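# Wheel cart with paper through door into yellow bay

## Task

Move the utility cart through the self-closing door into the other room and leave it in the yellow bay, with all four wheels fully inside the tape and none touching it. The case of copy paper must rest in the cart's top tray without any part extending beyond the tray's edges. The door must be closed at the end. One or both robots may be used, and no robot may tip over or be left leaning, or the task fails.

## Robot and tools

ROBOTS. Two identical Hello Robot Stretch 4 units, r1 and r2. Each has an omni-wheel base, a lift that slides up a mast, a telescoping arm that reaches forward, a wrist with yaw, pitch and roll, and a two-finger gripper. Height is about 1.6 m; the base edge lies within 0.23 m of the base origin. A loose object may occasionally get nudged by something outside your control.

FRAMES. All lengths are metres. Base frame: origin on the floor below the base centre, x ahead, y to the left, z up. hand_pose (a point between the open fingertips) is in this frame and is only approximate. The odometry frame is where the base frame was at scene start. Each robot reports in its own frames, so where the robots are relative to each other can only be judged from camera images, lidar_m and wrist_depth_mm.

move. Arguments: r1, r2, cameras, blocking. blocking must always be false; otherwise the call is refused. Each robot key holds that robot's part; an omitted robot receives nothing new and keeps doing what it was doing. Per robot you may give:
- base: one object, an offset from where the base last measured itself (not a pose). translate_m: straight drive, forward positive, -2 to 2. strafe_m: sideways, left positive, -2 to 2. rotate_rad: spin in place, counter-clockwise positive, -3.2 to 3.2. translate_m and strafe_m may be combined into one straight diagonal; rotate_rad must be alone.
- joints: absolute targets by name: lift_m 0 to 1.2; arm_m 0 to 0.55; wrist_yaw_rad -1.134 to 4.276 (0 ahead, positive left, 3.14 folded back); wrist_pitch_rad -1.117 to 4.259 (0 level, 1.57 pointing down); wrist_roll_rad -1.117 to 4.259 (positive clockwise seen from behind); gripper_m -0.038 to 0.141, fingertip gap, reading off by up to 0.015. Out-of-range joint targets are clipped and reported; other bad values are refused.
- pace: slow, default, fast or max. speeds: top speed per joint key (not gripper_m). contact_limits: 0 to 1 for arm_m, lift_m, translate_m, strafe_m, rotate_rad, given next to that same command; default 0.5. A base limit persists until the next action naming base.
- end_of_arm: "enable_torque", sent alone, re-powers wrist or gripper motors that shut off.
All motions in one call begin together. A new move replaces only the targets it names. A no-action call returns full state, all images and the scene number. cameras: list of names (r1_head_camera, r1_head_left_camera, r1_head_right_camera, r1_wrist_camera, same for r2, or "all"); [] for none.

wait: seconds 0 to 10; returns state, and returns early once a robot running a move comes to rest. wait(0) shows an "earlier move" line. stop: brakes everything still moving on both robots; braked joints hold and may keep pressing. zoom_image: camera plus region [x0,y0,x1,y1] in pixels, top-left origin, at most 504 by 504, on the newest image of that camera. finished_scene: scene = current scene number; ends it irreversibly, and later calls in that reply go to the next scene.

RESULTS. "move: r1 done; r2 time_out" sums up each commanded robot. base_status and joint_status: done, moving, off_target (rested short, maybe still pushing), contact_stop (held back, now slack), time_out (after 14 s, target dropped), limit_stop_at_own_body, limit_stop_at_tilt (lean above 6 degrees; wheels, lift and arm go slack), torque_fault (motor limp). A robot under "as last shown" was not commanded; its unchanged lines repeat earlier values. on_its_own lists uncommanded behaviour (slack, holding, current out of rest range). lidar_m: 12 distances, sector 1 straight ahead then counter-clockwise (4 left, 7 behind, 10 right); "-" means nothing seen or closer than 0.25 m; misses glass and thin legs. wrist_depth_mm: 7x7 grid of depths in mm, 100 to 2000, "-" unknown. base_odometry counts wheel turns only; if turned_by_wheels and turned_by_imu drift apart by over about 0.1 rad in one move, the base slipped or struck something. base_tilt in degrees (forward, right), ~3 degree bias. motor_effort in percent with peak in brackets; servo_current in mA. Any uncommanded stop or refused call cancels the rest of that reply's move, wait and finished_scene calls.

GRIPPING. Command a gap more than 0.015 below the object width; about 0.06 below resists tugs. Use -0.02 or less to close behind a bar or handle. Status does not prove a grasp; look for a rise in the gripper servo_current. Open before turning base or wrist if fingers straddle a thin rim.

AVOID. Any firm contact between the two robots fails the scene, including one gripper squeezing the other's fingers; once bases touch, even millimetres more is too much. Identical commands move robots slightly differently (up to ~3 cm per metre), so jointly carried loads can tip a robot. Turning, driving or stopping with over 1 kg held and arm_m beyond 0.2 risks tipping, worse at fast pace; strong pushing or pulling with a high gripper also does. Keep lift_m contact limit at 0.15+ for 1 kg, 0.3+ for 2 kg. Self-collision stops come from low grippers over the base, tilting up while rolled, or yaw plus pitch below about -1.1; a folded-back wrist tolerates little tilt. Lift height above 0.2 slows the base. Do not slam, drop, or hit fixed or heavy things. The world keeps running while replies are composed, so running motions continue meanwhile.

Each tool is called after "Request:" as a command line: name --argument value for each argument, lists and objects as JSON in quotes; but a table of rows of numbers goes row by row, as --pt "numbers of a row", without its own name.

## Session

Request:
move --blocking false

Scene clock: 0.00 s.
r1.base_odometry: x=+0.000 y=+0.000 heading=+0.000
r1.turned_by_wheels: +0.000
r1.turned_by_imu: +0.000
r1.base_tilt: forward=-1.6 right=+1.3
r1.lidar_m: 1.92 2.25 3.81 1.93 0.97 0.84 0.83 0.93 0.77 0.76 0.93 1.59
r1.base_status: not commanded
r1.joint_positions: lift_m=+0.127 arm_m=+0.000 wrist_yaw_rad=+3.089 wrist_pitch_rad=+0.002 wrist_roll_rad=+0.000 gripper_m=+0.056
r1.joint_status: not commanded
r1.measured_speeds: all 0
r1.motor_effort: lift_m=+20 arm_m=-4 wheel_0=+0 wheel_1=+1 wheel_2=+1
r1.servo_current: wrist_yaw_rad=39 wrist_pitch_rad=46 wrist_roll_rad=65 gripper_m=39
r1.hand_pose: x=-0.1125 y=+0.1024 z=+0.3046 quat_wxyz=(+0.026, -0.001, +0.000, +1.000) (m; r1's base frame)
r1.wrist_depth_mm: 137 138 - - - - - / 113 139 - - - - - / 117 140 224 - - - - / 137 161 - - - - - / - - - - - - - / - - 191 - 187 - - / 842 759 750 788 788 732 768
r2.base_odometry: x=+0.000 y=+0.000 heading=+0.000
r2.turned_by_wheels: +0.000
r2.turned_by_imu: +0.000
r2.base_tilt: forward=-0.6 right=+0.1
r2.lidar_m: 2.02 1.45 1.40 1.49 2.01 2.22 2.34 3.17 1.60 3.62 2.59 2.46
r2.base_status: not commanded
r2.joint_positions: lift_m=+0.295 arm_m=+0.000 wrist_yaw_rad=+3.133 wrist_pitch_rad=+0.002 wrist_roll_rad=+0.000 gripper_m=+0.056
r2.joint_status: not commanded
r2.measured_speeds: all 0
r2.motor_effort: lift_m=+18 arm_m=-4 wheel_0=+0 wheel_1=-1 wheel_2=+0
r2.servo_current: wrist_yaw_rad=46 wrist_pitch_rad=39 wrist_roll_rad=46 gripper_m=59
r2.hand_pose: x=-0.1167 y=+0.0898 z=+0.4727 quat_wxyz=(+0.004, -0.001, +0.000, +1.000) (m; r2's base frame)
r2.wrist_depth_mm: - 140 - - - - - / - 126 150 - - - - / - 130 185 - - - - / 144 143 272 - - - - / 229 - - - - - - / 226 1576 196 1576 190 1618 1464 / 226 1060 1138 - - 1025 1060
pictures: r1_head_camera, r1_head_left_camera, r1_head_right_camera, r1_wrist_camera, r2_head_camera, r2_head_left_camera, r2_head_right_camera, r2_wrist_camera
Images, in order (width x height): r1_head_camera 420x560, r1_head_left_camera 420x672, r1_head_right_camera 420x672, r1_wrist_camera 616x392, r2_head_camera 420x560, r2_head_left_camera 420x672, r2_head_right_camera 420x672, r2_wrist_camera 616x392.

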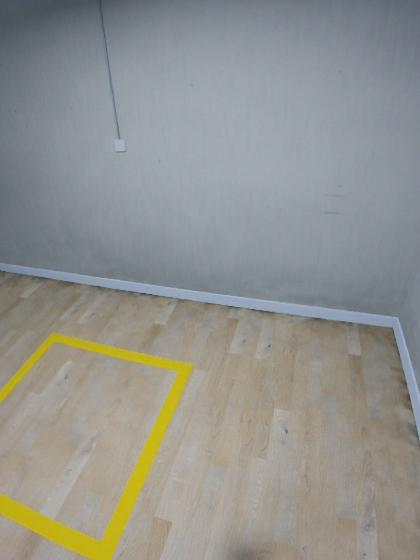

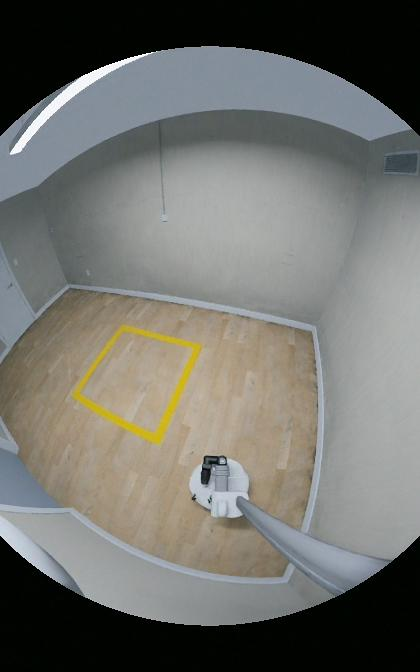

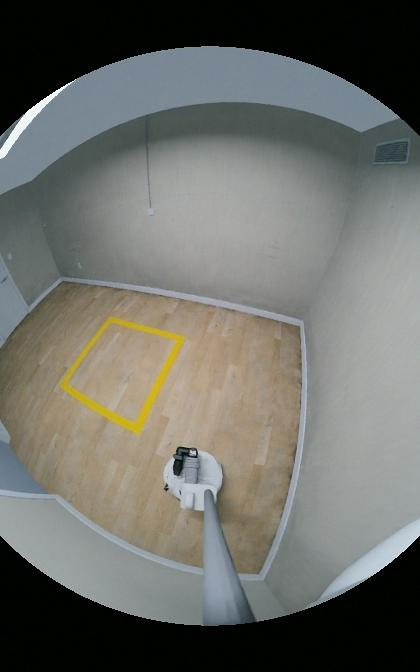

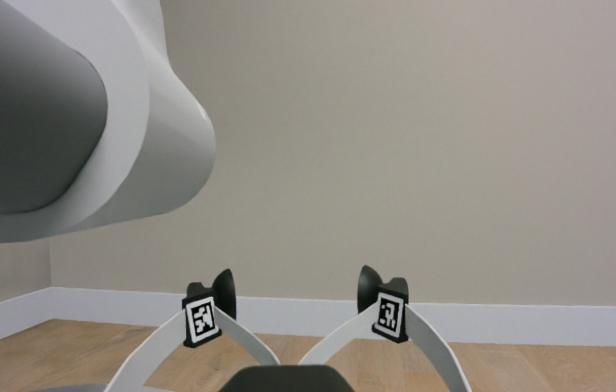

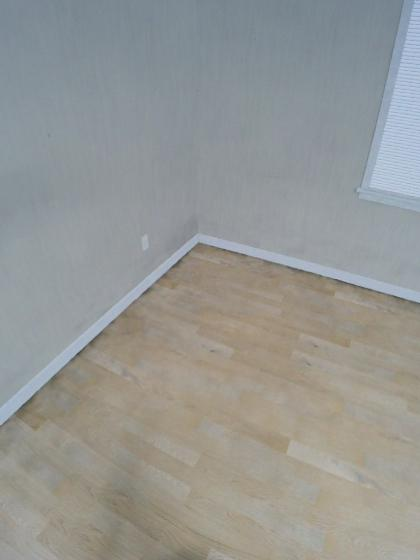

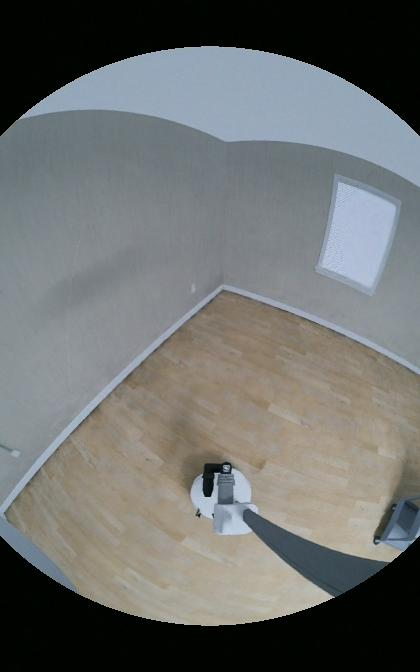

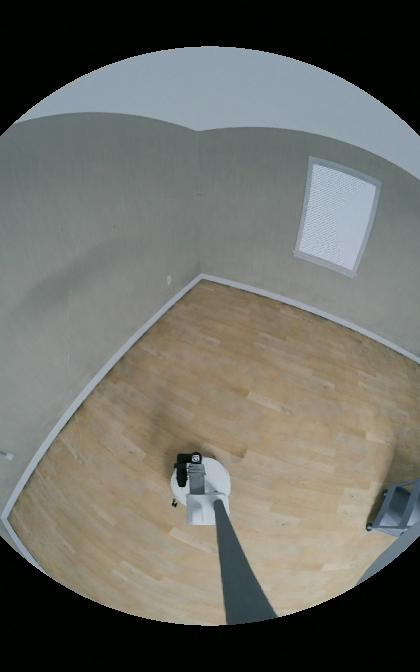

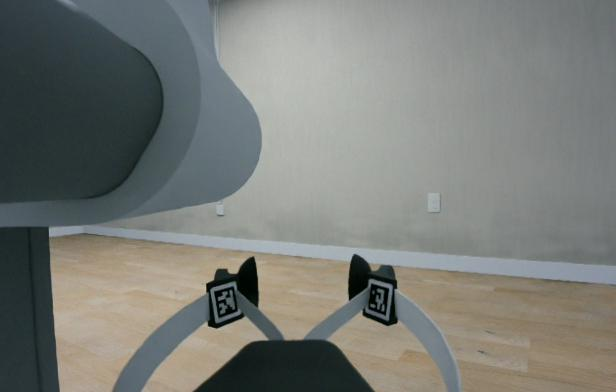

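Request:
move --blocking false --r1 '{"base":{"rotate_rad":1.5},"pace":"fast"}' --r2 '{"base":{"rotate_rad":-1.6},"pace":"fast"}'

Request:
wait --seconds 2 --cameras '[]'

Request:
wait --seconds 1 --cameras '["all"]'

Scene clock: 4.10 s.
move: r1 moving; r2 moving
r1.base_odometry: x=+0.000 y=+0.000 heading=+0.378
r1.turned_by_wheels: +0.378
r1.turned_by_imu: +0.379
r1.base_tilt: forward=-1.6 right=+1.2
r1.lidar_m: 2.06 3.10 2.42 1.11 0.86 0.81 0.91 0.78 0.78 0.85 1.27 1.93
r1.base_status: rotate_rad moving
r1.joint_positions: lift_m=+0.127 arm_m=+0.000 wrist_yaw_rad=+3.089 wrist_pitch_rad=+0.002 wrist_roll_rad=+0.000 gripper_m=+0.056
r1.joint_status: not commanded
r1.measured_speeds: translate_m=+0.000 strafe_m=+0.000 rotate_rad=+1.458 lift_m=+0.000 arm_m=+0.000 wrist_yaw_rad=+0.000 wrist_pitch_rad=+0.000 wrist_roll_rad=+0.000
r1.motor_effort: lift_m=+20(20) arm_m=-4(4) wheel_0=-9(10) wheel_1=-8(10) wheel_2=-9(9)
r1.servo_current: wrist_yaw_rad=59(59) wrist_pitch_rad=39(46) wrist_roll_rad=46(59) gripper_m=39(39)
r1.hand_pose: x=-0.1125 y=+0.1024 z=+0.3046 quat_wxyz=(+0.026, -0.001, +0.000, +1.000) (m; r1's base frame)
r1.wrist_depth_mm: 136 138 - - - - - / 113 139 - - - - - / 118 140 229 - - - - / 137 161 - - - - - / - - - - - - - / - 991 190 - 187 - - / 778 750 750 798 750 699 -
r2.base_odometry: x=+0.000 y=+0.000 heading=-0.378
r2.turned_by_wheels: -0.378
r2.turned_by_imu: -0.366
r2.base_tilt: forward=-0.7 right=+0.1
r2.lidar_m: 2.47 1.77 1.43 1.38 1.56 2.26 2.24 2.48 3.79 1.63 3.18 2.52
r2.base_status: rotate_rad moving
r2.joint_positions: lift_m=+0.295 arm_m=+0.000 wrist_yaw_rad=+3.133 wrist_pitch_rad=+0.002 wrist_roll_rad=+0.000 gripper_m=+0.056
r2.joint_status: not commanded
r2.measured_speeds: translate_m=+0.000 strafe_m=-0.001 rotate_rad=-1.461 lift_m=+0.000 arm_m=+0.000 wrist_yaw_rad=+0.000 wrist_pitch_rad=+0.000 wrist_roll_rad=+0.000
r2.motor_effort: lift_m=+18(18) arm_m=-4(4) wheel_0=+9(10) wheel_1=+10(12) wheel_2=+11(12)
r2.servo_current: wrist_yaw_rad=33(52) wrist_pitch_rad=39(46) wrist_roll_rad=52(52) gripper_m=39(59)
r2.hand_pose: x=-0.1167 y=+0.0898 z=+0.4727 quat_wxyz=(+0.004, -0.001, +0.000, +1.000) (m; r2's base frame)
r2.wrist_depth_mm: - 141 - - - - - / - 127 150 - - - - / - 130 184 - - - - / 144 143 272 - - - - / 229 - - - - - - / 227 1576 196 1576 190 1661 1464 / 226 1060 1138 - - 1060 1060
pictures: none

Scene clock: 5.30 s.
earlier move: r1 done; r2 moving
r1.base_odometry: x=+0.000 y=+0.000 heading=+1.500
r1.turned_by_wheels: +1.122
r1.turned_by_imu: +1.129
r1.base_tilt: forward=-1.6 right=+1.3
r1.lidar_m: 2.25 1.05 0.85 0.83 0.93 0.79 0.76 0.87 1.40 1.93 2.12 3.37
r1.base_status: done
r1.joint_positions: lift_m=+0.127 arm_m=+0.000 wrist_yaw_rad=+3.089 wrist_pitch_rad=+0.002 wrist_roll_rad=+0.000 gripper_m=+0.056
r1.joint_status: not commanded
r1.measured_speeds: all 0
r1.motor_effort: lift_m=+20(20) arm_m=-4(4) wheel_0=+0(11) wheel_1=-1(10) wheel_2=+1(10)
r1.servo_current: wrist_yaw_rad=59(59) wrist_pitch_rad=46(52) wrist_roll_rad=65(65) gripper_m=39(46)
r1.hand_pose: x=-0.1125 y=+0.1024 z=+0.3046 quat_wxyz=(+0.026, -0.001, +0.000, +1.000) (m; r1's base frame)
r1.wrist_depth_mm: 136 138 - - - - - / 113 139 - - - - - / 117 139 229 - - - - / 137 161 - - - - - / - - - - - - - / - - 191 - 187 - - / 831 741 750 143 750 732 768
r2.base_odometry: x=+0.000 y=+0.000 heading=-1.599
r2.turned_by_wheels: -1.221
r2.turned_by_imu: -1.189
r2.base_tilt: forward=-0.7 right=+0.1
r2.lidar_m: 3.66 2.62 2.45 2.10 1.48 1.39 1.48 2.00 2.23 2.31 3.13 1.62
r2.base_status: rotate_rad moving
r2.joint_positions: lift_m=+0.295 arm_m=+0.000 wrist_yaw_rad=+3.133 wrist_pitch_rad=+0.002 wrist_roll_rad=+0.000 gripper_m=+0.056
r2.joint_status: not commanded
r2.measured_speeds: all 0
r2.motor_effort: lift_m=+18(18) arm_m=-4(4) wheel_0=+6(13) wheel_1=+2(14) wheel_2=+4(12)
r2.servo_current: wrist_yaw_rad=39(59) wrist_pitch_rad=33(46) wrist_roll_rad=46(52) gripper_m=46(59)
r2.hand_pose: x=-0.1167 y=+0.0898 z=+0.4727 quat_wxyz=(+0.004, -0.001, +0.000, +1.000) (m; r2's base frame)
r2.wrist_depth_mm: - 140 - - - - - / - 127 141 - - - - / - 129 185 - - - - / 144 143 226 - - - - / 229 - - - - - - / 228 1576 196 1308 190 - - / 227 1060 1160 - - 1025 1060
wait: 1.20 of 2 s (r1 has come to rest)
pictures: none
No camera images: "cameras" was empty.

Scene clock: 5.37 s.
earlier move: r2 done
r1.base_odometry: x=+0.000 y=+0.000 heading=+1.500
r1.turned_by_wheels: +0.000
r1.turned_by_imu: +0.000
r1.base_tilt: forward=-1.6 right=+1.2
r1.lidar_m: 2.24 1.06 0.85 0.84 0.94 0.78 0.77 0.89 1.42 1.95 2.14 3.35
r1.base_status: done
r1.joint_positions: lift_m=+0.127 arm_m=+0.000 wrist_yaw_rad=+3.089 wrist_pitch_rad=+0.002 wrist_roll_rad=+0.000 gripper_m=+0.056
r1.joint_status: not commanded
r1.measured_speeds: all 0
r1.motor_effort: lift_m=+20(20) arm_m=-4(4) wheel_0=-1(11) wheel_1=-1(10) wheel_2=+1(10)
r1.servo_current: wrist_yaw_rad=59(59) wrist_pitch_rad=46(52) wrist_roll_rad=39(65) gripper_m=39(46)
r1.hand_pose: x=-0.1125 y=+0.1024 z=+0.3046 quat_wxyz=(+0.026, -0.001, +0.000, +1.000) (m; r1's base frame)
r1.wrist_depth_mm: 136 139 - - - - - / 113 139 - - - - - / 117 140 228 - - - - / 137 161 - - - - - / - - - - - - - / - - 190 - 188 - - / 831 750 759 143 750 732 768
r2.base_odometry: x=+0.000 y=+0.000 heading=-1.599
r2.turned_by_wheels: +0.000
r2.turned_by_imu: +0.000
r2.base_tilt: forward=-0.7 right=+0.1
r2.lidar_m: 3.64 2.62 2.49 2.05 1.47 1.39 1.47 1.98 2.21 2.30 3.09 1.61
r2.base_status: done
r2.joint_positions: lift_m=+0.295 arm_m=+0.000 wrist_yaw_rad=+3.133 wrist_pitch_rad=+0.002 wrist_roll_rad=+0.000 gripper_m=+0.056
r2.joint_status: not commanded
r2.measured_speeds: all 0
r2.motor_effort: lift_m=+18(18) arm_m=-4(4) wheel_0=+4(13) wheel_1=+1(14) wheel_2=+3(12)
r2.servo_current: wrist_yaw_rad=46(59) wrist_pitch_rad=46(46) wrist_roll_rad=46(52) gripper_m=52(59)
r2.hand_pose: x=-0.1167 y=+0.0898 z=+0.4727 quat_wxyz=(+0.004, -0.001, +0.000, +1.000) (m; r2's base frame)
r2.wrist_depth_mm: - 141 - - - - - / - 127 141 - - - - / - 129 185 - - - - / 144 144 227 - - - - / 231 - - - - - - / 227 1576 196 1336 190 - - / 225 1078 1138 - - 1042 1060
wait: 0.07 of 1 s (r2 has come to rest)
pictures: r1_head_camera, r1_head_left_camera, r1_head_right_camera, r1_wrist_camera, r2_head_camera, r2_head_left_camera, r2_head_right_camera, r2_wrist_camera
Images, in order (width x height): r1_head_camera 420x560, r1_head_left_camera 420x672, r1_head_right_camera 420x672, r1_wrist_camera 616x392, r2_head_camera 420x560, r2_head_left_camera 420x672, r2_head_right_camera 420x672, r2_wrist_camera 616x392.

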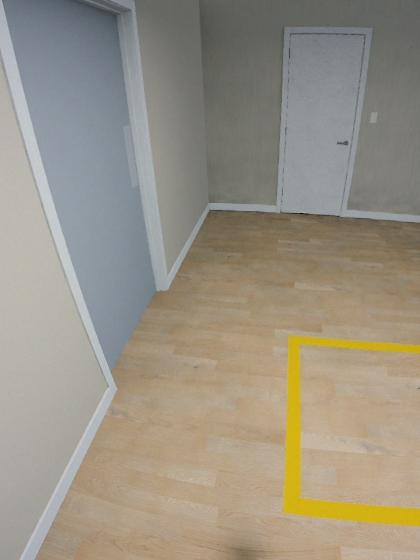

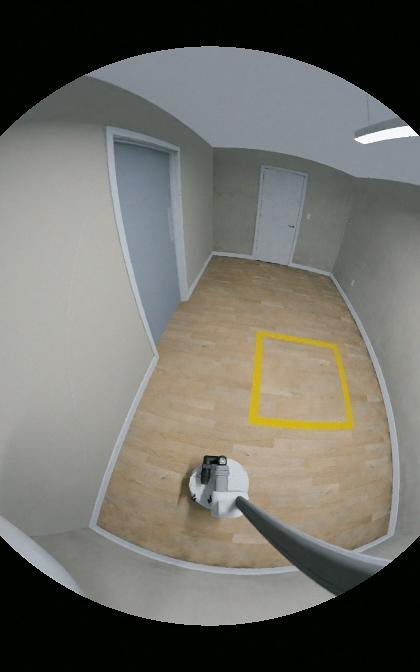

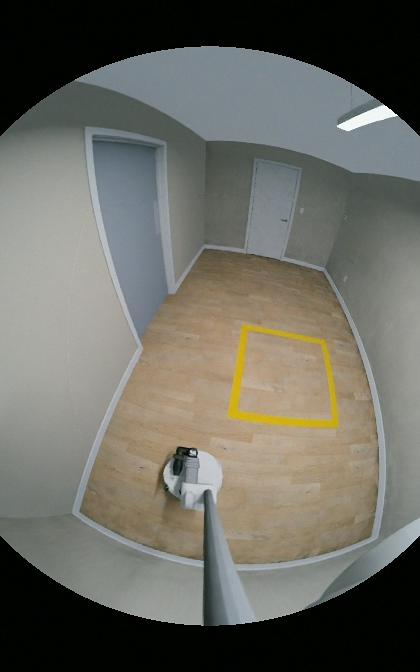

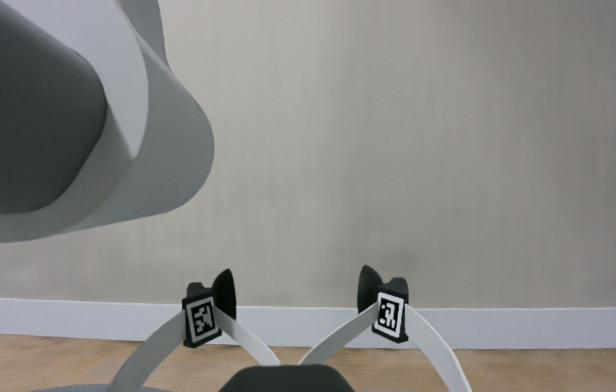

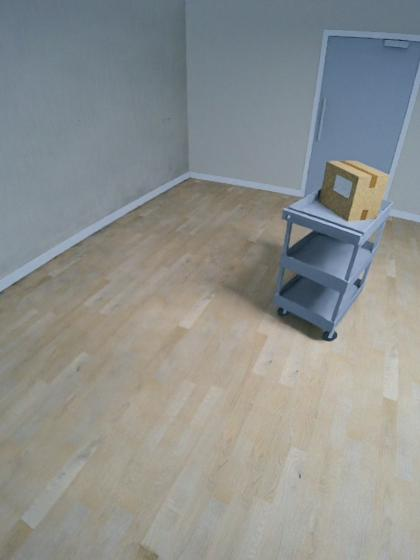

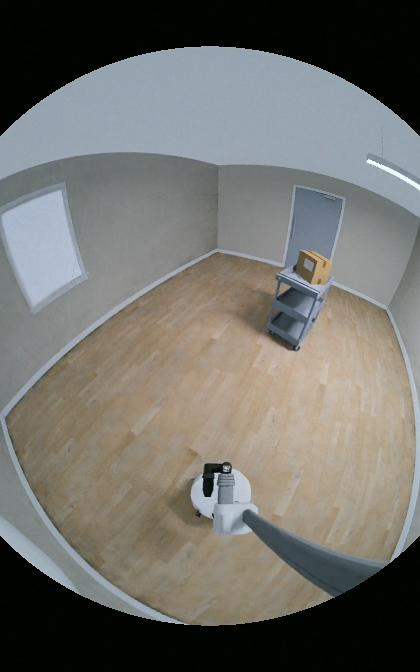

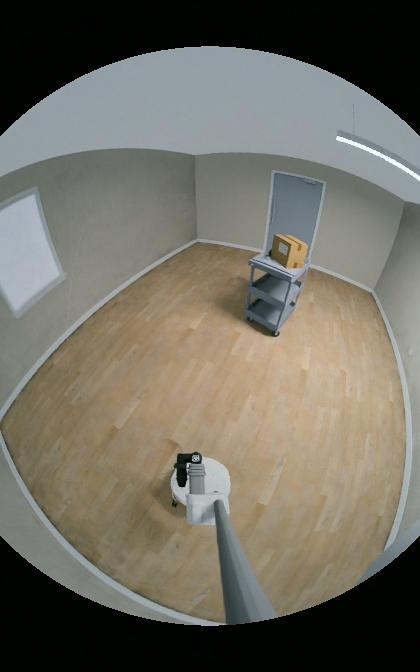

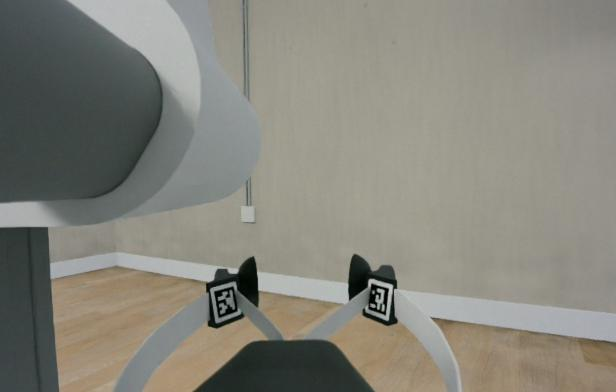

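Request:
zoom_image --camera "r2_head_camera" --region '[250, 20, 420, 350]'

Request:
zoom_image --camera "r1_head_camera" --region '[0, 0, 210, 400]'

Request:
zoom_image --camera "r2_head_right_camera" --region '[210, 150, 350, 350]'

Request:
zoom_image --camera "r2_head_camera" --region '[270, 140, 400, 350]'

Scaled by 1.527 from the camera's 420x560 image, which has a finer 1200x1600 frame.

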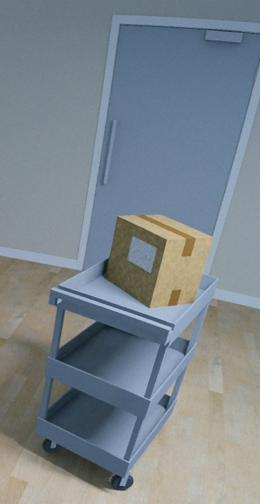

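Scaled by 1.260 from the camera's 420x560 image, which has a finer 600x800 frame.

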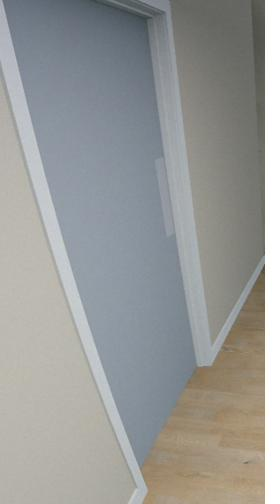

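Scaled by 2.520 from the camera's 420x672 image, which has a finer 600x960 frame.

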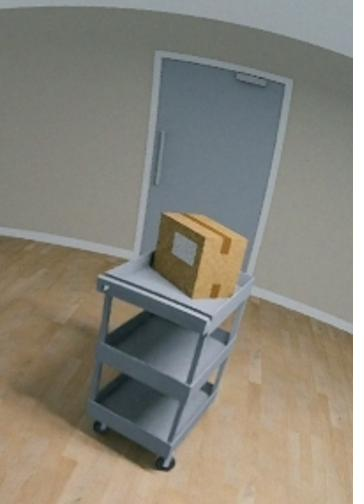

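Scaled by 2.400 from the camera's 420x560 image, which has a finer 1200x1600 frame.

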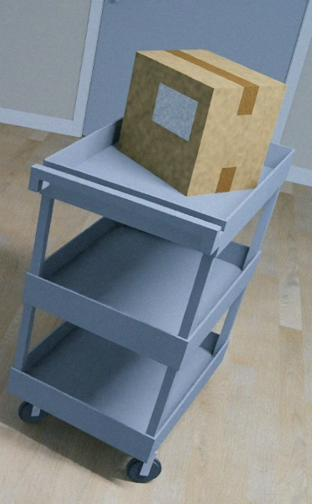

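Request:
move --blocking false --r1 '{"base":{"translate_m":1.66,"strafe_m":-0.38},"joints":{"lift_m":0.8},"pace":"fast"}' --r2 '{"base":{"translate_m":1.2},"joints":{"lift_m":0.9},"pace":"fast"}'

Request:
wait --seconds 8

Request:
wait --seconds 3

Request:
move --blocking false --r1 '{"base":{"rotate_rad":1.35}}' --r2 '{"base":{"rotate_rad":-0.8}}'

Request:
wait --seconds 3

Request:
wait --seconds 1 --cameras '["all"]'

Scene clock: 75.03 s.
move: r1 moving; r2 moving
r1.base_odometry: x=+0.015 y=+0.049 heading=+1.500
r1.turned_by_wheels: +0.000
r1.turned_by_imu: +0.000
r1.base_tilt: forward=-1.6 right=+1.3
r1.lidar_m: 2.23 1.06 0.86 0.83 0.94 0.84 0.82 0.93 1.49 1.93 2.13 3.38
r1.base_status: translate_m moving; strafe_m moving
r1.joint_positions: lift_m=+0.190 arm_m=+0.000 wrist_yaw_rad=+3.089 wrist_pitch_rad=+0.002 wrist_roll_rad=+0.000 gripper_m=+0.056
r1.joint_status: lift_m moving
r1.measured_speeds: translate_m=+0.193 strafe_m=-0.044 rotate_rad=-0.006 lift_m=+0.243 arm_m=+0.000 wrist_yaw_rad=+0.000 wrist_pitch_rad=+0.000 wrist_roll_rad=+0.000
r1.motor_effort: lift_m=+26(28) arm_m=-4(4) wheel_0=+10(12) wheel_1=+5(7) wheel_2=-10(11)
r1.servo_current: wrist_yaw_rad=46(59) wrist_pitch_rad=46(46) wrist_roll_rad=26(65) gripper_m=39(46)
r1.hand_pose: x=-0.1125 y=+0.1024 z=+0.3674 quat_wxyz=(+0.026, -0.001, +0.000, +1.000) (m; r1's base frame)
r1.wrist_depth_mm: 136 138 - - - - - / 109 138 - - - - - / 116 139 216 - - - - / 135 153 243 - - - - / - - - - - - - / - - 190 - 187 - - / 891 854 809 143 854 - -
r2.base_odometry: x=-0.001 y=-0.050 heading=-1.599
r2.turned_by_wheels: +0.000
r2.turned_by_imu: +0.000
r2.base_tilt: forward=-0.7 right=+0.1
r2.lidar_m: 3.63 2.60 2.47 2.13 1.53 1.44 1.53 2.02 2.24 2.35 3.15 1.56
r2.base_status: translate_m moving
r2.joint_positions: lift_m=+0.358 arm_m=+0.000 wrist_yaw_rad=+3.133 wrist_pitch_rad=+0.002 wrist_roll_rad=+0.000 gripper_m=+0.056
r2.joint_status: lift_m moving
r2.measured_speeds: translate_m=+0.195 strafe_m=+0.002 rotate_rad=-0.002 lift_m=+0.243 arm_m=+0.000 wrist_yaw_rad=+0.000 wrist_pitch_rad=+0.000 wrist_roll_rad=+0.000
r2.motor_effort: lift_m=+21(24) arm_m=-4(4) wheel_0=+4(14) wheel_1=+8(10) wheel_2=-14(16)
r2.servo_current: wrist_yaw_rad=46(59) wrist_pitch_rad=33(46) wrist_roll_rad=52(59) gripper_m=52(52)
r2.hand_pose: x=-0.1167 y=+0.0898 z=+0.5357 quat_wxyz=(+0.004, -0.001, +0.000, +1.000) (m; r2's base frame)
r2.wrist_depth_mm: - 140 - - - - - / - 123 145 - - - - / - 128 187 - - - - / 144 144 250 - - - - / 226 - - - - - - / 224 1708 196 1430 190 - - / 223 1160 1255 - - 1138 1118
pictures: none

Scene clock: 78.83 s.
earlier move: r1 moving; r2 done
r1.base_odometry: x=+0.444 y=+1.460 heading=+1.500
r1.turned_by_wheels: +0.000
r1.turned_by_imu: -0.001
r1.base_tilt: forward=-1.6 right=+1.3
r1.lidar_m: 2.29 1.17 1.02 1.00 1.02 1.67 2.29 2.29 1.88 1.86 2.06 2.43
r1.base_status: translate_m moving; strafe_m moving
r1.joint_positions: lift_m=+0.800 arm_m=+0.000 wrist_yaw_rad=+3.089 wrist_pitch_rad=+0.002 wrist_roll_rad=+0.000 gripper_m=+0.056
r1.joint_status: all done
r1.measured_speeds: translate_m=+0.382 strafe_m=-0.087 rotate_rad=-0.003 lift_m=+0.000 arm_m=+0.000 wrist_yaw_rad=+0.000 wrist_pitch_rad=+0.000 wrist_roll_rad=+0.000
r1.motor_effort: lift_m=+25(29) arm_m=-4(4) wheel_0=+5(12) wheel_1=+3(7) wheel_2=-4(13)
r1.servo_current: wrist_yaw_rad=46(72) wrist_pitch_rad=39(52) wrist_roll_rad=39(65) gripper_m=39(52)
r1.hand_pose: x=-0.1125 y=+0.1024 z=+0.9771 quat_wxyz=(+0.026, -0.001, +0.000, +1.000) (m; r1's base frame)
r1.wrist_depth_mm: - 138 - - - - - / - 138 - - - - - / 113 138 224 - - - - / 131 146 - - - - - / - - - - - - - / - - 193 - 188 - - / - - - 153 - - -
r2.base_odometry: x=-0.034 y=-1.200 heading=-1.599
r2.turned_by_wheels: +0.000
r2.turned_by_imu: +0.002
r2.base_tilt: forward=-0.6 right=+0.1
r2.lidar_m: 2.81 2.00 1.93 1.95 2.56 2.45 2.54 2.92 2.80 0.84 0.69 0.71
r2.base_status: done
r2.joint_positions: lift_m=+0.900 arm_m=+0.000 wrist_yaw_rad=+3.133 wrist_pitch_rad=+0.002 wrist_roll_rad=+0.000 gripper_m=+0.056
r2.joint_status: all done
r2.measured_speeds: all 0
r2.motor_effort: lift_m=+21(27) arm_m=-4(4) wheel_0=+2(14) wheel_1=+1(10) wheel_2=+0(16)
r2.servo_current: wrist_yaw_rad=46(65) wrist_pitch_rad=46(46) wrist_roll_rad=46(59) gripper_m=46(52)
r2.hand_pose: x=-0.1167 y=+0.0898 z=+1.0775 quat_wxyz=(+0.004, -0.001, +0.000, +1.000) (m; r2's base frame)
r2.wrist_depth_mm: - 141 - - - - - / - 126 150 - - - - / - 129 185 - - - - / 144 143 273 - - - - / 230 - - - - - - / 228 - 196 - 192 - - / 225 - - - - - -
wait: 3.80 of 8 s (r2 has come to rest)
pictures: none

Scene clock: 80.07 s.
earlier move: r1 done
r1.base_odometry: x=+0.496 y=+1.629 heading=+1.500
r1.turned_by_wheels: +0.000
r1.turned_by_imu: +0.000
r1.base_tilt: forward=-1.6 right=+1.3
r1.lidar_m: 2.21 1.16 1.01 1.01 1.11 1.68 2.47 2.30 1.88 1.83 2.03 2.26
r1.base_status: done
r1.joint_positions: lift_m=+0.800 arm_m=+0.000 wrist_yaw_rad=+3.089 wrist_pitch_rad=+0.002 wrist_roll_rad=+0.000 gripper_m=+0.056
r1.joint_status: all done
r1.measured_speeds: all 0
r1.motor_effort: lift_m=+25(29) arm_m=-4(4) wheel_0=-1(12) wheel_1=+0(7) wheel_2=+0(13)
r1.servo_current: wrist_yaw_rad=59(72) wrist_pitch_rad=46(52) wrist_roll_rad=46(65) gripper_m=46(52)
r1.hand_pose: x=-0.1125 y=+0.1024 z=+0.9771 quat_wxyz=(+0.026, -0.001, +0.000, +1.000) (m; r1's base frame)
r1.wrist_depth_mm: 137 138 - - - - - / 113 139 - - - - - / 118 139 272 - - - - / 137 162 - - - - - / - - - - - - - / - - 194 - 187 - - / - - - 153 - - -
r2.base_odometry: x=-0.034 y=-1.200 heading=-1.599
r2.turned_by_wheels: +0.000
r2.turned_by_imu: +0.000
r2.base_tilt: forward=-0.7 right=+0.1
r2.lidar_m: 2.81 2.05 1.94 1.98 2.59 2.45 2.56 2.94 2.81 0.86 0.69 0.72
r2.base_status: done
r2.joint_positions: lift_m=+0.900 arm_m=+0.000 wrist_yaw_rad=+3.133 wrist_pitch_rad=+0.002 wrist_roll_rad=+0.000 gripper_m=+0.056
r2.joint_status: all done
r2.measured_speeds: all 0
r2.motor_effort: lift_m=+21(27) arm_m=-4(4) wheel_0=+2(14) wheel_1=+1(10) wheel_2=+0(16)
r2.servo_current: wrist_yaw_rad=52(65) wrist_pitch_rad=39(46) wrist_roll_rad=59(59) gripper_m=46(52)
r2.hand_pose: x=-0.1167 y=+0.0898 z=+1.0775 quat_wxyz=(+0.004, -0.001, +0.000, +1.000) (m; r2's base frame)
r2.wrist_depth_mm: - 140 - - - - - / - 126 151 - - - - / - 129 185 - - - - / 144 143 263 - - - - / 229 - - - - - - / 228 - 196 - 192 - - / 225 - - - - - -
wait: 1.23 of 3 s (r1 has come to rest)
pictures: none

Scene clock: 80.57 s.
move: r1 moving; r2 moving
r1.base_odometry: x=+0.496 y=+1.629 heading=+1.752
r1.turned_by_wheels: +0.252
r1.turned_by_imu: +0.253
r1.base_tilt: forward=-1.6 right=+1.3
r1.lidar_m: 1.52 1.02 1.01 1.05 1.22 2.47 2.50 2.02 1.84 1.89 2.41 2.23
r1.base_status: rotate_rad moving
r1.joint_positions: lift_m=+0.800 arm_m=+0.000 wrist_yaw_rad=+3.089 wrist_pitch_rad=+0.002 wrist_roll_rad=+0.000 gripper_m=+0.056
r1.joint_status: not commanded
r1.measured_speeds: translate_m=+0.003 strafe_m=+0.000 rotate_rad=+0.970 lift_m=+0.000 arm_m=+0.000 wrist_yaw_rad=+0.000 wrist_pitch_rad=+0.000 wrist_roll_rad=+0.000
r1.motor_effort: lift_m=+25(25) arm_m=-4(4) wheel_0=-8(9) wheel_1=-8(8) wheel_2=-5(8)
r1.servo_current: wrist_yaw_rad=52(65) wrist_pitch_rad=52(52) wrist_roll_rad=59(65) gripper_m=39(46)
r1.hand_pose: x=-0.1125 y=+0.1024 z=+0.9771 quat_wxyz=(+0.026, -0.001, +0.000, +1.000) (m; r1's base frame)
r1.wrist_depth_mm: 136 138 - - - - - / 113 139 - - - - - / 117 140 272 - - - - / 137 161 - - - - - / - - - - - - - / - - 192 - 188 - - / - - - 153 - - -
r2.base_odometry: x=-0.034 y=-1.200 heading=-1.838
r2.turned_by_wheels: -0.239
r2.turned_by_imu: -0.232
r2.base_tilt: forward=-0.7 right=+0.0
r2.lidar_m: 3.35 2.27 1.94 1.91 2.27 2.44 2.46 2.88 2.79 2.82 0.72 0.71
r2.base_status: rotate_rad moving
r2.joint_positions: lift_m=+0.900 arm_m=+0.000 wrist_yaw_rad=+3.133 wrist_pitch_rad=+0.002 wrist_roll_rad=+0.000 gripper_m=+0.056
r2.joint_status: not commanded
r2.measured_speeds: translate_m=-0.001 strafe_m=+0.001 rotate_rad=-0.927 lift_m=+0.000 arm_m=+0.000 wrist_yaw_rad=+0.000 wrist_pitch_rad=+0.000 wrist_roll_rad=+0.000
r2.motor_effort: lift_m=+21(21) arm_m=-3(4) wheel_0=+7(10) wheel_1=+8(9) wheel_2=+10(12)
r2.servo_current: wrist_yaw_rad=39(52) wrist_pitch_rad=33(46) wrist_roll_rad=59(59) gripper_m=52(52)
r2.hand_pose: x=-0.1167 y=+0.0898 z=+1.0775 quat_wxyz=(+0.004, -0.001, +0.000, +1.000) (m; r2's base frame)
r2.wrist_depth_mm: - 140 - - - - - / - 126 151 - - - - / - 130 185 - - - - / 144 143 272 - - - - / 229 - - - - - - / 227 - 196 - 191 - - / 226 - - - - - -
pictures: none

Scene clock: 81.67 s.
earlier move: r1 moving; r2 done
r1.base_odometry: x=+0.496 y=+1.629 heading=+2.848
r1.turned_by_wheels: +1.096
r1.turned_by_imu: +1.102
r1.base_tilt: forward=-1.6 right=+1.3
r1.lidar_m: 1.02 1.05 1.27 2.46 2.52 1.93 1.81 1.90 2.37 2.22 1.46 1.02
r1.base_status: rotate_rad moving
r1.joint_positions: lift_m=+0.800 arm_m=+0.000 wrist_yaw_rad=+3.089 wrist_pitch_rad=+0.002 wrist_roll_rad=+0.000 gripper_m=+0.056
r1.joint_status: not commanded
r1.measured_speeds: translate_m=+0.000 strafe_m=+0.000 rotate_rad=+0.112 lift_m=+0.000 arm_m=+0.000 wrist_yaw_rad=+0.000 wrist_pitch_rad=+0.000 wrist_roll_rad=+0.000
r1.motor_effort: lift_m=+24(25) arm_m=-4(4) wheel_0=-4(10) wheel_1=-2(8) wheel_2=-1(8)
r1.servo_current: wrist_yaw_rad=46(65) wrist_pitch_rad=46(52) wrist_roll_rad=46(78) gripper_m=39(52)
r1.hand_pose: x=-0.1125 y=+0.1024 z=+0.9771 quat_wxyz=(+0.026, -0.001, +0.000, +1.000) (m; r1's base frame)
r1.wrist_depth_mm: 137 138 - - - - - / 113 139 - - - - - / 118 140 229 - - - - / 137 162 - - - - - / - - - - - - - / - - 190 - 187 - - / - 140 - 143 - - -
r2.base_odometry: x=-0.034 y=-1.200 heading=-2.398
r2.turned_by_wheels: -0.560
r2.turned_by_imu: -0.545
r2.base_tilt: forward=-0.7 right=+0.0
r2.lidar_m: 0.68 3.28 2.31 1.94 1.91 2.18 2.47 2.46 2.82 2.80 2.81 0.73
r2.base_status: done
r2.joint_positions: lift_m=+0.900 arm_m=+0.000 wrist_yaw_rad=+3.133 wrist_pitch_rad=+0.002 wrist_roll_rad=+0.000 gripper_m=+0.056
r2.joint_status: not commanded
r2.measured_speeds: all 0
r2.motor_effort: lift_m=+21(21) arm_m=-4(4) wheel_0=+2(10) wheel_1=+2(10) wheel_2=+5(12)
r2.servo_current: wrist_yaw_rad=59(59) wrist_pitch_rad=39(46) wrist_roll_rad=52(65) gripper_m=59(59)
r2.hand_pose: x=-0.1167 y=+0.0898 z=+1.0775 quat_wxyz=(+0.004, -0.001, +0.000, +1.000) (m; r2's base frame)
r2.wrist_depth_mm: - 141 - - - - - / - 127 151 - - - - / - 129 185 - - - - / 144 144 263 - - - - / 229 - - - - - - / 227 - 196 - 189 - - / 226 - - - - - -
wait: 1.10 of 3 s (r2 has come to rest)
pictures: none

Scene clock: 82.00 s.
earlier move: r1 done
r1.base_odometry: x=+0.496 y=+1.629 heading=+2.849
r1.turned_by_wheels: +0.002
r1.turned_by_imu: +0.002
r1.base_tilt: forward=-1.5 right=+1.3
r1.lidar_m: 1.01 1.04 1.27 2.46 2.53 1.96 1.81 1.88 2.37 2.24 1.44 1.02
r1.base_status: done
r1.joint_positions: lift_m=+0.800 arm_m=+0.000 wrist_yaw_rad=+3.089 wrist_pitch_rad=+0.002 wrist_roll_rad=+0.000 gripper_m=+0.056
r1.joint_status: not commanded
r1.measured_speeds: all 0
r1.motor_effort: lift_m=+24(25) arm_m=-4(4) wheel_0=-4(10) wheel_1=-2(8) wheel_2=-2(8)
r1.servo_current: wrist_yaw_rad=52(65) wrist_pitch_rad=39(52) wrist_roll_rad=59(78) gripper_m=39(52)
r1.hand_pose: x=-0.1125 y=+0.1024 z=+0.9771 quat_wxyz=(+0.026, -0.001, +0.000, +1.000) (m; r1's base frame)
r1.wrist_depth_mm: 136 139 - - - - - / 113 139 - - - - - / 118 140 229 - - - - / 137 162 - - - - - / - - - - - - - / - - 190 - 187 - - / - 140 - 143 - - -
r2.base_odometry: x=-0.034 y=-1.200 heading=-2.398
r2.turned_by_wheels: +0.000
r2.turned_by_imu: +0.000
r2.base_tilt: forward=-0.7 right=+0.1
r2.lidar_m: 0.70 3.26 2.32 1.94 1.93 2.21 2.46 2.46 2.83 2.82 2.80 0.73
r2.base_status: done
r2.joint_positions: lift_m=+0.900 arm_m=+0.000 wrist_yaw_rad=+3.133 wrist_pitch_rad=+0.002 wrist_roll_rad=+0.000 gripper_m=+0.056
r2.joint_status: not commanded
r2.measured_speeds: all 0
r2.motor_effort: lift_m=+21(21) arm_m=-4(4) wheel_0=+1(10) wheel_1=+2(10) wheel_2=+4(12)
r2.servo_current: wrist_yaw_rad=46(59) wrist_pitch_rad=39(46) wrist_roll_rad=52(65) gripper_m=52(59)
r2.hand_pose: x=-0.1167 y=+0.0898 z=+1.0775 quat_wxyz=(+0.004, -0.001, +0.000, +1.000) (m; r2's base frame)
r2.wrist_depth_mm: - 141 - - - - - / - 126 150 - - - - / - 129 185 - - - - / 144 143 263 - - - - / 230 - - - - - - / 227 - 196 - 190 - - / 226 - - - - - -
wait: 0.33 of 1 s (r1 has come to rest)
pictures: r1_head_camera, r1_head_left_camera, r1_head_right_camera, r1_wrist_camera, r2_head_camera, r2_head_left_camera, r2_head_right_camera, r2_wrist_camera
Images, in order (width x height): r1_head_camera 420x560, r1_head_left_camera 420x672, r1_head_right_camera 420x672, r1_wrist_camera 616x392, r2_head_camera 420x560, r2_head_left_camera 420x672, r2_head_right_camera 420x672, r2_wrist_camera 616x392.

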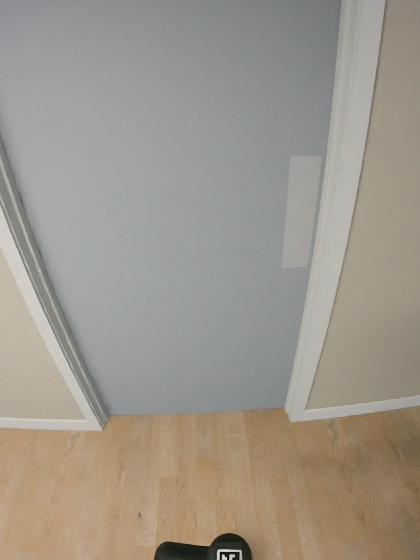

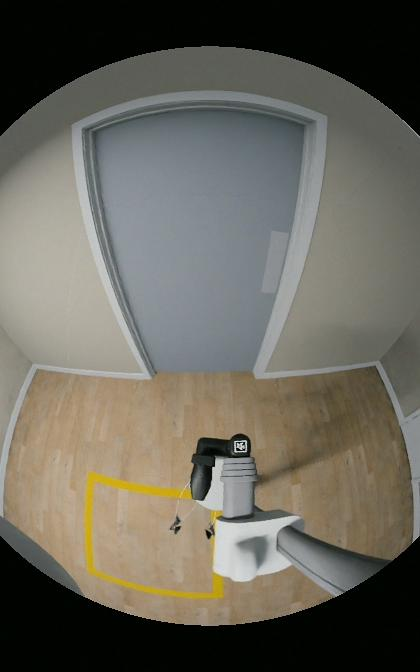

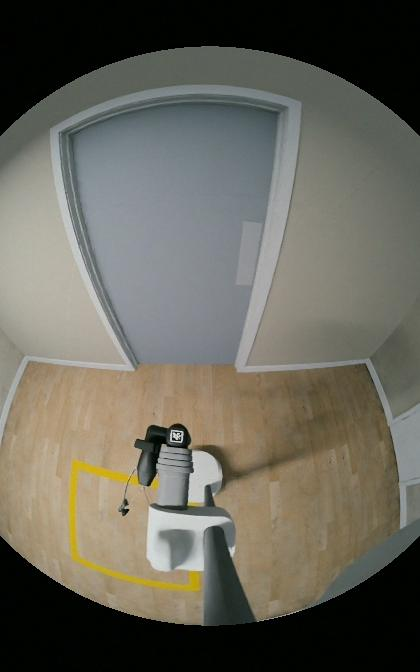

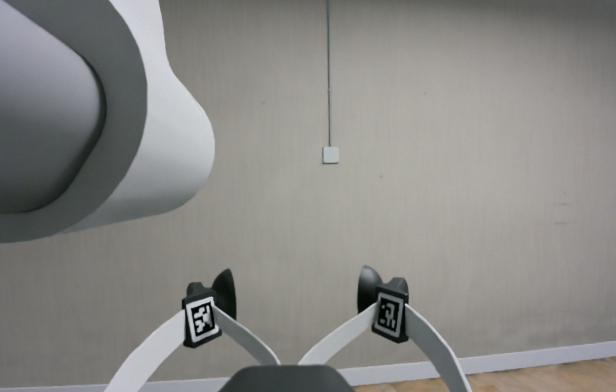

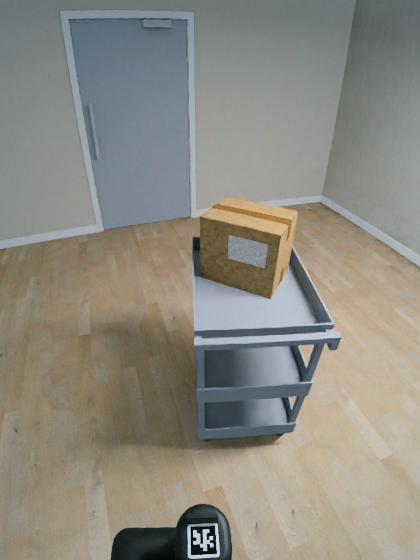

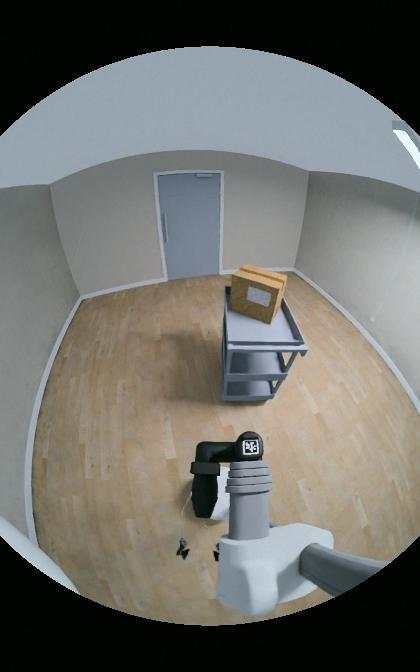

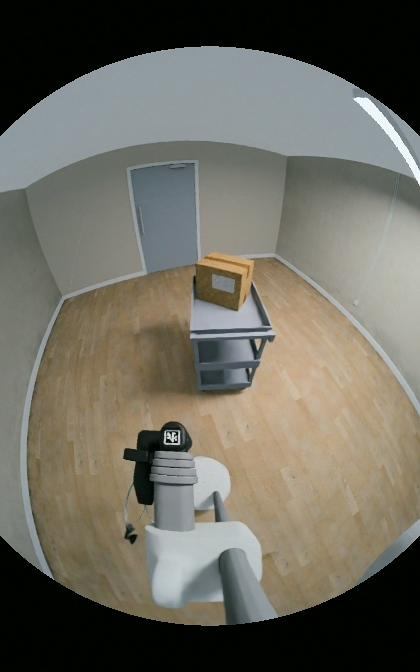

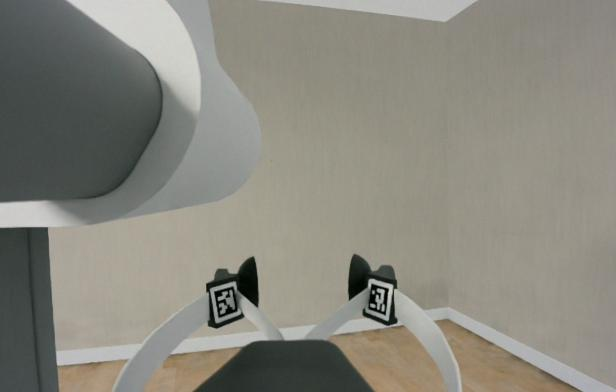

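Request:
zoom_image --camera "r2_head_camera" --region '[170, 180, 350, 450]'

Request:
zoom_image --camera "r2_head_right_camera" --region '[160, 230, 300, 410]'

Scaled by 1.867 from the camera's 420x560 image, which has a finer 1200x1600 frame.

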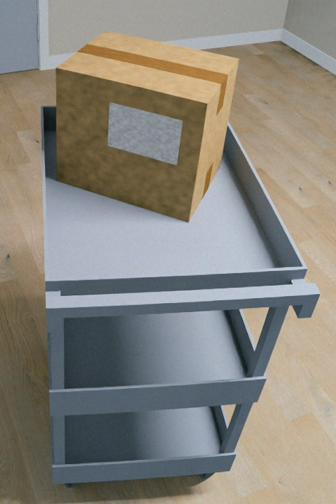

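Scaled by 2.800 from the camera's 420x672 image, which has a finer 600x960 frame.

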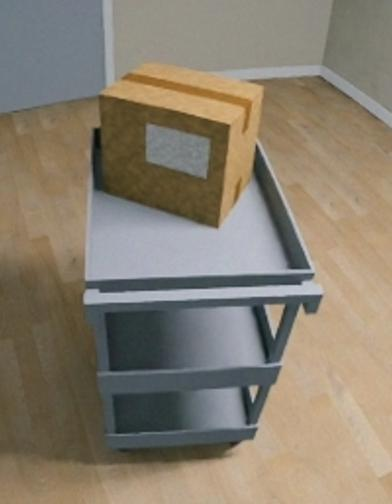

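Request:
move --blocking false --r1 '{"joints":{"wrist_yaw_rad":0,"gripper_m":-0.01}}' --r2 '{"base":{"strafe_m":-0.14},"joints":{"wrist_yaw_rad":0,"wrist_roll_rad":1.57,"gripper_m":0.1}}'

Request:
wait --seconds 2.5

Request:
wait --seconds 2 --cameras '["r1_head_camera","r2_head_camera","r2_wrist_camera","r2_head_left_camera"]'

Scene clock: 99.63 s.
move: r1 moving; r2 moving
r1.base_odometry: x=+0.496 y=+1.629 heading=+2.849
r1.turned_by_wheels: +0.000
r1.turned_by_imu: +0.000
r1.base_tilt: forward=-1.6 right=+1.3
r1.lidar_m: 1.01 1.02 1.26 2.47 2.54 1.94 1.83 1.87 2.37 2.24 1.45 1.02
r1.base_status: not commanded
r1.joint_positions: lift_m=+0.800 arm_m=+0.000 wrist_yaw_rad=+2.503 wrist_pitch_rad=+0.002 wrist_roll_rad=+0.000 gripper_m=+0.037
r1.joint_status: wrist_yaw_rad moving; gripper_m moving
r1.measured_speeds: translate_m=+0.000 strafe_m=+0.000 rotate_rad=+0.000 lift_m=+0.000 arm_m=+0.000 wrist_yaw_rad=-1.819 wrist_pitch_rad=+0.000 wrist_roll_rad=+0.000
r1.motor_effort: lift_m=+24(25) arm_m=-4(4) wheel_0=-4(4) wheel_1=-2(2) wheel_2=-2(2)
r1.servo_current: wrist_yaw_rad=98(98) wrist_pitch_rad=39(52) wrist_roll_rad=59(65) gripper_m=98(98)
r1.hand_pose: x=-0.0085 y=+0.2421 z=+0.9771 quat_wxyz=(+0.314, -0.001, +0.000, +0.949) (m; r1's base frame)
r1.wrist_depth_mm: - - - - - - - / - - - - - - - / - - - - - - - / - - - - - - - / - - - - - - - / - - 194 - 187 - - / - 143 - - - - -
r2.base_odometry: x=-0.058 y=-1.173 heading=-2.398
r2.turned_by_wheels: +0.000
r2.turned_by_imu: +0.000
r2.base_tilt: forward=-0.7 right=+0.0
r2.lidar_m: 0.71 3.29 2.33 1.96 1.97 2.30 2.44 2.44 2.80 2.77 2.79 0.73
r2.base_status: strafe_m moving
r2.joint_positions: lift_m=+0.900 arm_m=+0.000 wrist_yaw_rad=+2.569 wrist_pitch_rad=+0.002 wrist_roll_rad=+0.589 gripper_m=+0.075
r2.joint_status: wrist_yaw_rad moving; wrist_roll_rad moving; gripper_m moving
r2.measured_speeds: translate_m=-0.001 strafe_m=-0.140 rotate_rad=+0.005 lift_m=+0.000 arm_m=+0.000 wrist_yaw_rad=-1.737 wrist_pitch_rad=+0.000 wrist_roll_rad=+1.820
r2.motor_effort: lift_m=+21(21) arm_m=-4(4) wheel_0=+8(13) wheel_1=-11(11) wheel_2=+0(3)
r2.servo_current: wrist_yaw_rad=85(143) wrist_pitch_rad=39(46) wrist_roll_rad=65(85) gripper_m=98(98)
r2.hand_pose: x=-0.0242 y=+0.2297 z=+1.0775 quat_wxyz=(+0.270, +0.081, +0.279, +0.918) (m; r2's base frame)
r2.wrist_depth_mm: - - - - 1863 1661 - / - - - - 1921 1708 - / - - - - - 1808 - / - - - - - - - / - - - - - - - / - - 190 - 189 - 1661 / - - - - - 1618 1397
pictures: none

Scene clock: 101.47 s.
earlier move: r1 done; r2 moving
r1.base_odometry: x=+0.496 y=+1.629 heading=+2.849
r1.turned_by_wheels: +0.000
r1.turned_by_imu: +0.000
r1.base_tilt: forward=-1.6 right=+1.3
r1.lidar_m: 1.01 1.02 1.26 2.46 2.53 1.95 1.82 1.89 2.37 2.22 1.43 1.02
r1.base_status: not commanded
r1.joint_positions: lift_m=+0.800 arm_m=+0.000 wrist_yaw_rad=+0.003 wrist_pitch_rad=+0.002 wrist_roll_rad=+0.000 gripper_m=-0.009
r1.joint_status: all done
r1.measured_speeds: all 0
r1.motor_effort: lift_m=+24(25) arm_m=-4(4) wheel_0=-4(4) wheel_1=-2(3) wheel_2=-2(2)
r1.servo_current: wrist_yaw_rad=33(124) wrist_pitch_rad=46(52) wrist_roll_rad=52(65) gripper_m=46(124)
r1.hand_pose: x=+0.4596 y=-0.0866 z=+0.9771 quat_wxyz=(+1.000, +0.000, +0.001, +0.001) (m; r1's base frame)
r1.wrist_depth_mm: - - - - 788 - - / - - - - 820 - - / - - - - 820 - - / - - - - 842 - - / - - - - 809 - - / - - 184 195 750 - - / - - 163 135 142 - -
r2.base_odometry: x=-0.129 y=-1.097 heading=-2.398
r2.turned_by_wheels: +0.000
r2.turned_by_imu: +0.000
r2.base_tilt: forward=-0.7 right=+0.1
r2.lidar_m: 0.69 3.34 2.47 2.08 2.06 2.39 2.42 2.41 2.76 2.67 2.67 0.74
r2.base_status: done
r2.joint_positions: lift_m=+0.900 arm_m=+0.000 wrist_yaw_rad=+0.003 wrist_pitch_rad=+0.002 wrist_roll_rad=+1.568 gripper_m=+0.100
r2.joint_status: wrist_yaw_rad moving; wrist_roll_rad moving; the others done
r2.measured_speeds: all 0
r2.motor_effort: lift_m=+21(21) arm_m=-4(4) wheel_0=+2(15) wheel_1=+0(11) wheel_2=+0(3)
r2.servo_current: wrist_yaw_rad=26(143) wrist_pitch_rad=39(46) wrist_roll_rad=26(111) gripper_m=52(98)
r2.hand_pose: x=+0.4596 y=-0.0866 z=+1.0775 quat_wxyz=(+0.708, +0.706, +0.002, +0.000) (m; r2's base frame)
r2.wrist_depth_mm: - - - - - - 1464 / - - - - - 539 1464 / - - - - 878 539 - / - - - 809 798 539 - / - - - 904 831 544 - / - - 193 - 194 549 - / - - - - - 544 1308
wait: 1.83 of 2.5 s (r1 has come to rest)
pictures: none

Scene clock: 101.53 s.
earlier move: r2 done
r1.base_odometry: x=+0.496 y=+1.629 heading=+2.849
r1.turned_by_wheels: +0.000
r1.turned_by_imu: +0.000
r1.base_tilt: forward=-1.6 right=+1.3
r1.lidar_m: 1.02 1.07 1.30 2.46 2.56 1.94 1.82 1.91 2.38 2.22 1.42 1.00
r1.base_status: not commanded
r1.joint_positions: lift_m=+0.800 arm_m=+0.000 wrist_yaw_rad=+0.003 wrist_pitch_rad=+0.002 wrist_roll_rad=+0.000 gripper_m=-0.009
r1.joint_status: all done
r1.measured_speeds: all 0
r1.motor_effort: lift_m=+25(25) arm_m=-4(4) wheel_0=-3(4) wheel_1=-2(3) wheel_2=-2(2)
r1.servo_current: wrist_yaw_rad=59(124) wrist_pitch_rad=39(52) wrist_roll_rad=72(72) gripper_m=52(124)
r1.hand_pose: x=+0.4596 y=-0.0866 z=+0.9771 quat_wxyz=(+1.000, +0.000, +0.001, +0.001) (m; r1's base frame)
r1.wrist_depth_mm: - - - - 788 - - / - - - - 831 - - / - - - - 831 - - / - - - - 820 - - / - - - - 809 - - / - - 184 195 750 - - / - - 163 135 142 - -
r2.base_odometry: x=-0.129 y=-1.097 heading=-2.398
r2.turned_by_wheels: +0.000
r2.turned_by_imu: +0.000
r2.base_tilt: forward=-0.7 right=+0.1
r2.lidar_m: 0.68 3.34 2.48 2.07 2.05 2.37 2.43 2.41 2.74 2.67 2.68 0.74
r2.base_status: done
r2.joint_positions: lift_m=+0.900 arm_m=+0.000 wrist_yaw_rad=+0.003 wrist_pitch_rad=+0.002 wrist_roll_rad=+1.568 gripper_m=+0.100
r2.joint_status: all done
r2.measured_speeds: all 0
r2.motor_effort: lift_m=+21(21) arm_m=-3(4) wheel_0=+2(15) wheel_1=-1(11) wheel_2=+0(3)
r2.servo_current: wrist_yaw_rad=46(143) wrist_pitch_rad=46(46) wrist_roll_rad=52(111) gripper_m=52(98)
r2.hand_pose: x=+0.4596 y=-0.0866 z=+1.0775 quat_wxyz=(+0.708, +0.706, +0.002, +0.000) (m; r2's base frame)
r2.wrist_depth_mm: - - - - - - 1499 / - - - - - 539 1464 / - - - - 878 539 - / - - - 809 798 539 - / - - - 878 831 539 - / - - 193 - 193 549 - / - - - - - 549 1336
wait: 0.07 of 2 s (r2 has come to rest)
pictures: r1_head_camera, r2_head_camera, r2_head_left_camera, r2_wrist_camera
Images, in order (width x height): r1_head_camera 420x560, r2_head_camera 420x560, r2_head_left_camera 420x672, r2_wrist_camera 616x392.

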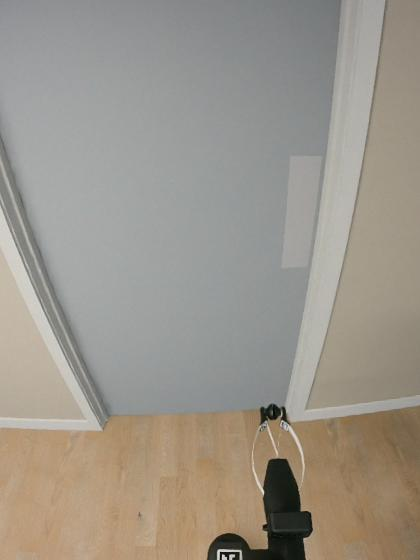

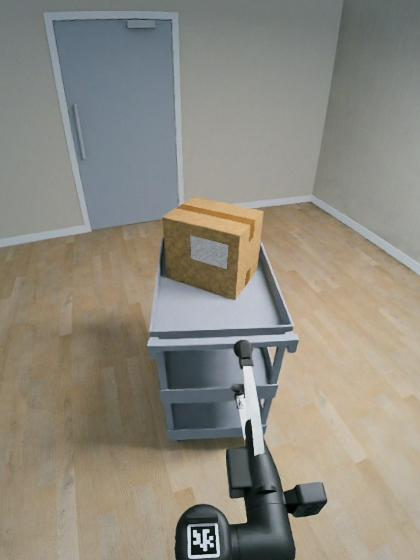

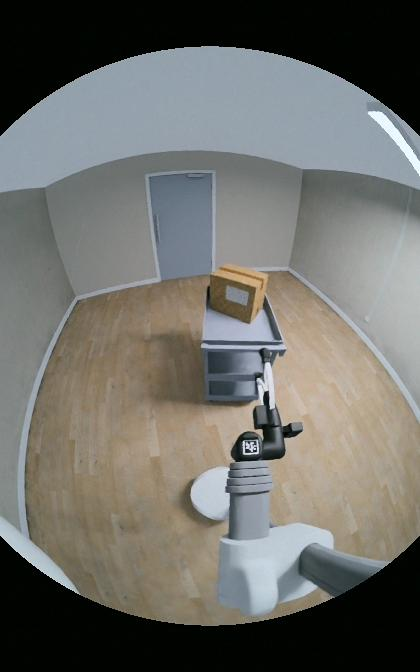

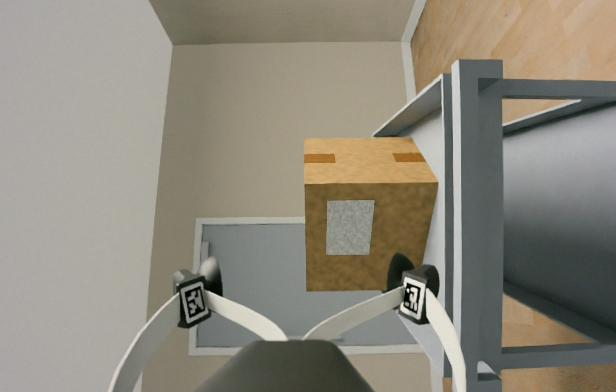

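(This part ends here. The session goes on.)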